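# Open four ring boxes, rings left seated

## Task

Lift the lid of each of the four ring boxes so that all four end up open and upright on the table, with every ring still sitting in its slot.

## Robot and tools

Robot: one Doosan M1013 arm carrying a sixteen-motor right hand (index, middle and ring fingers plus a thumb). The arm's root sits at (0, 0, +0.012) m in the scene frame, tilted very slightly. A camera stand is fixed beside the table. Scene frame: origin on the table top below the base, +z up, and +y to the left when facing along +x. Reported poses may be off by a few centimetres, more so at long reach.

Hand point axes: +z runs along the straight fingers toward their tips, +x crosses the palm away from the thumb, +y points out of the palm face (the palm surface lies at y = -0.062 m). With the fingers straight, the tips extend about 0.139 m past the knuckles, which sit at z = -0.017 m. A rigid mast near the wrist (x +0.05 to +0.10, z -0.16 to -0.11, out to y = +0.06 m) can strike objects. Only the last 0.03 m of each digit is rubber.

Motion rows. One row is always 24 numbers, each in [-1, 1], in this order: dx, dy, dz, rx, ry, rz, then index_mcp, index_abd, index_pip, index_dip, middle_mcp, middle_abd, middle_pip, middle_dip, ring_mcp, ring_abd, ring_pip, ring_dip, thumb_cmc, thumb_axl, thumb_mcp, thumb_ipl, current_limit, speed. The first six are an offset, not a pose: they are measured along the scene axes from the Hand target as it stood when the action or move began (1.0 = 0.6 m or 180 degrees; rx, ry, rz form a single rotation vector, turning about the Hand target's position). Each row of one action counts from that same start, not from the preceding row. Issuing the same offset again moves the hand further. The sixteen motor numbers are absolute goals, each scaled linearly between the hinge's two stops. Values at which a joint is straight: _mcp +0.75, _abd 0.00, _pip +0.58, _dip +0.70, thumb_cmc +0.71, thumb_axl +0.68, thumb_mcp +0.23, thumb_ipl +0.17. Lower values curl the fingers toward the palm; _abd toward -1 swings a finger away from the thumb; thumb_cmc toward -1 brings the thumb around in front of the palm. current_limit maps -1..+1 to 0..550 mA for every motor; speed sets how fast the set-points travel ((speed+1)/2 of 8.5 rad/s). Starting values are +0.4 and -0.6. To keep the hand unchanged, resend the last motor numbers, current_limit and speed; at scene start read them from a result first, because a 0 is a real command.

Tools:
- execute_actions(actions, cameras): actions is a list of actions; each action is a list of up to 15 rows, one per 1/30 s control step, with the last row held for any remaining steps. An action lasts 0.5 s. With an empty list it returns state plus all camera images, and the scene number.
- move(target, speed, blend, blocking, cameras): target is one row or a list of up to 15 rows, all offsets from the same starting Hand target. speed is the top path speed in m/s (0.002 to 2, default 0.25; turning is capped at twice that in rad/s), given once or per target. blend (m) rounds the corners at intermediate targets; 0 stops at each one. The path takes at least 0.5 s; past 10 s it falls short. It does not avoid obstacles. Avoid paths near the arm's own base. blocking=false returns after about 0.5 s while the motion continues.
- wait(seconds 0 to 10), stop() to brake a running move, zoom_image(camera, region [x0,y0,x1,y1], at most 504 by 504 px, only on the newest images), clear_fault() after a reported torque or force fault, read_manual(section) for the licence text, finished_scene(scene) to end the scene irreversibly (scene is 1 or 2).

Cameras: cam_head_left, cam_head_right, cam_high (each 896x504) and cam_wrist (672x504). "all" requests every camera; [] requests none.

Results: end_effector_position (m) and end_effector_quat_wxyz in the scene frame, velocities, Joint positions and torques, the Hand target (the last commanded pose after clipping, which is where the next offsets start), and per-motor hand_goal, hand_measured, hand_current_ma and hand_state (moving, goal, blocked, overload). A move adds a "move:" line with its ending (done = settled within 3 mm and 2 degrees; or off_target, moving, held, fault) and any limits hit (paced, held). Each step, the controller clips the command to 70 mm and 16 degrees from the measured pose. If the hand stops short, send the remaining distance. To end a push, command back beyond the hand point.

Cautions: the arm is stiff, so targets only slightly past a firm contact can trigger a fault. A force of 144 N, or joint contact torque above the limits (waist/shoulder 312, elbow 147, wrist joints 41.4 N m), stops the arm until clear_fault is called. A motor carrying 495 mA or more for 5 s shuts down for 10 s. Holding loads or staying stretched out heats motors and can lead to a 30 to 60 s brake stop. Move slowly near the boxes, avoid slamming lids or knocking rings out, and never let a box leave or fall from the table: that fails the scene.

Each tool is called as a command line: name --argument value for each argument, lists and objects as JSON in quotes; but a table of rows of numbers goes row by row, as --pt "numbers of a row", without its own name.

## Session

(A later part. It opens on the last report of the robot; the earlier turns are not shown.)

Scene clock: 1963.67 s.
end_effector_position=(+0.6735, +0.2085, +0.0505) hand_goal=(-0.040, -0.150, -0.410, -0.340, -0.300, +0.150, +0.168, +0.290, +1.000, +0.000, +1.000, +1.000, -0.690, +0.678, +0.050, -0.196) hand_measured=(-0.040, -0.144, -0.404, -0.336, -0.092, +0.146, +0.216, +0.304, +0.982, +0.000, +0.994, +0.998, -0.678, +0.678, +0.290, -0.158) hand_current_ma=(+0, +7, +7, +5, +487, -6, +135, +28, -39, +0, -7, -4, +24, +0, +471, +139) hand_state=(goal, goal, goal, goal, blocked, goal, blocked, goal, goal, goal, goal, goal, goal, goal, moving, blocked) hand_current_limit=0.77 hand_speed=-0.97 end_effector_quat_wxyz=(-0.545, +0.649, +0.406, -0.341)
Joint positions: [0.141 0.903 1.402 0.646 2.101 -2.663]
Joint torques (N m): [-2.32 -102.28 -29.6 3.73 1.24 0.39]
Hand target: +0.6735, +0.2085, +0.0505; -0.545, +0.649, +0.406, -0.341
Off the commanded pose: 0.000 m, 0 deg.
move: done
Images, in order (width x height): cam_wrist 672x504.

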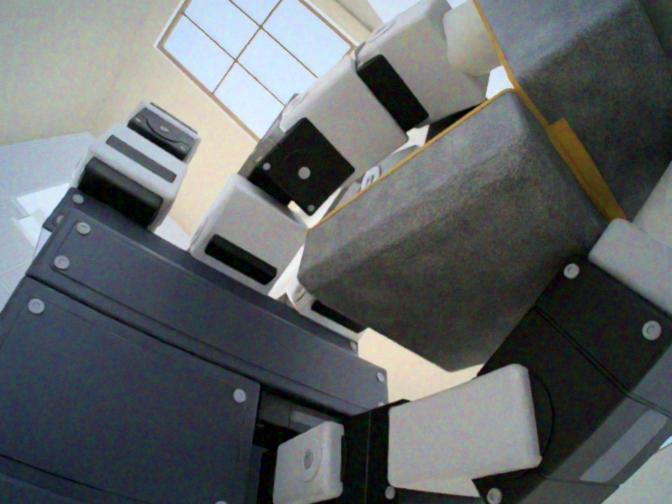

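move --pt "0 0 0 0 0 0 -0.12 -0.15 -0.41 -0.34 -0.3 0.15 0.168 0.29 1 0 1 1 -0.69 0.678 0.05 -0.197 0.77 -0.97" --pt "0 0 0 0 0 0 -0.06 -0.15 -0.40 -0.30 -0.15 0.15 0.168 0.29 1 0 1 1 -0.69 0.678 0.25 -0.197 0.7 -0.93" --pt "0 0 0 0 0 0 0 -0.15 -0.36 -0.23 -0.1 0.15 0.168 0.29 1 0 1 1 -0.69 0.678 0.45 -0.197 0.4 -0.9" --pt "0 0 0 0 0 0 0.15 -0.15 -0.25 -0.1 0.15 0.15 0.168 0.29 1 0 1 1 -0.69 0.678 0.45 -0.197 0.4 -0.85" --pt "0 0 0 0 0 0 0.42 -0.15 -0.066 0.058 0.15 0.15 0.168 0.29 1 0 1 1 -0.69 0.678 0.45 -0.197 0.4 -0.7" --pt "0 0 0.3 0 0 0 0.42 -0.15 -0.066 0.058 0.15 0.15 0.168 0.29 1 0 1 1 -0.69 0.678 0.45 -0.197 0.4 -0.7" --speed 0.12 --cameras '["cam_head_left"]'

zoom_image --camera "cam_head_left" --region '[390, 190, 560, 300]'

Scene clock: 1981.00 s.
end_effector_position=(+0.6735, +0.2085, +0.2305) hand_goal=(+0.420, -0.150, -0.066, +0.058, +0.150, +0.150, +0.168, +0.290, +1.000, +0.000, +1.000, +1.000, -0.690, +0.678, +0.450, -0.196) hand_measured=(+0.404, -0.134, -0.070, +0.054, +0.146, +0.124, +0.168, +0.292, +0.982, +0.000, +0.994, +0.998, -0.686, +0.678, +0.448, -0.194) hand_current_ma=(-35, +26, -6, -4, -4, -48, +0, +1, -39, +0, -7, -4, +5, +0, -3, +4) hand_state=(goal, goal, goal, goal, goal, blocked, goal, goal, goal, goal, goal, goal, goal, goal, goal, goal) hand_current_limit=0.40 hand_speed=-0.70 end_effector_quat_wxyz=(-0.545, +0.649, +0.406, -0.341)
Joint positions: [0.142 0.732 1.347 0.751 2.274 -2.484]
Joint torques (N m): [-2.91 -96.87 -35.45 4.19 1.32 0.59]
Hand target: +0.6735, +0.2085, +0.2305; -0.545, +0.649, +0.406, -0.341
Off the commanded pose: 0.000 m, 0 deg.
move: done
Images, in order (width x height): cam_head_left 896x504.

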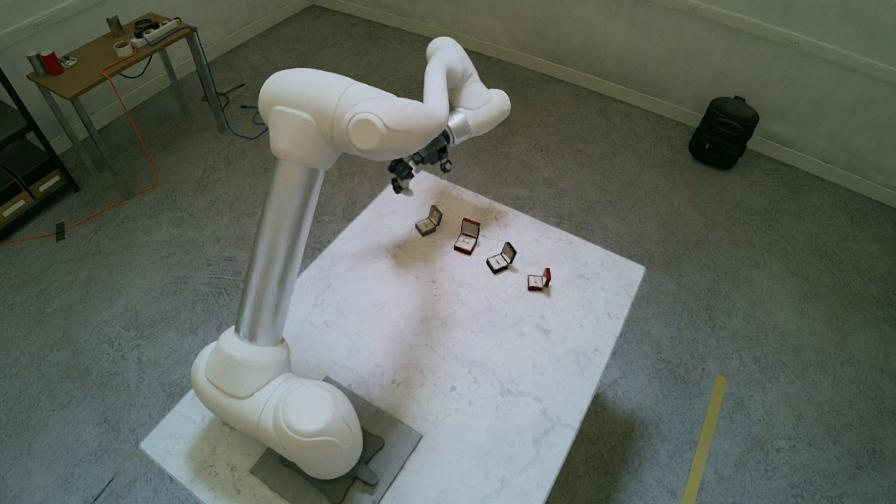

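Scaled by 2.965 from the camera's 896x504 image, which has a finer 1280x720 frame.

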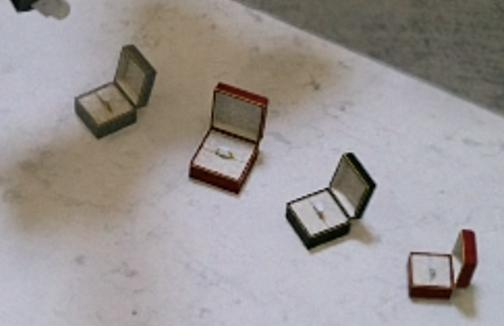

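All four open.

finished_scene --scene 1

The scene is finished: the task was done.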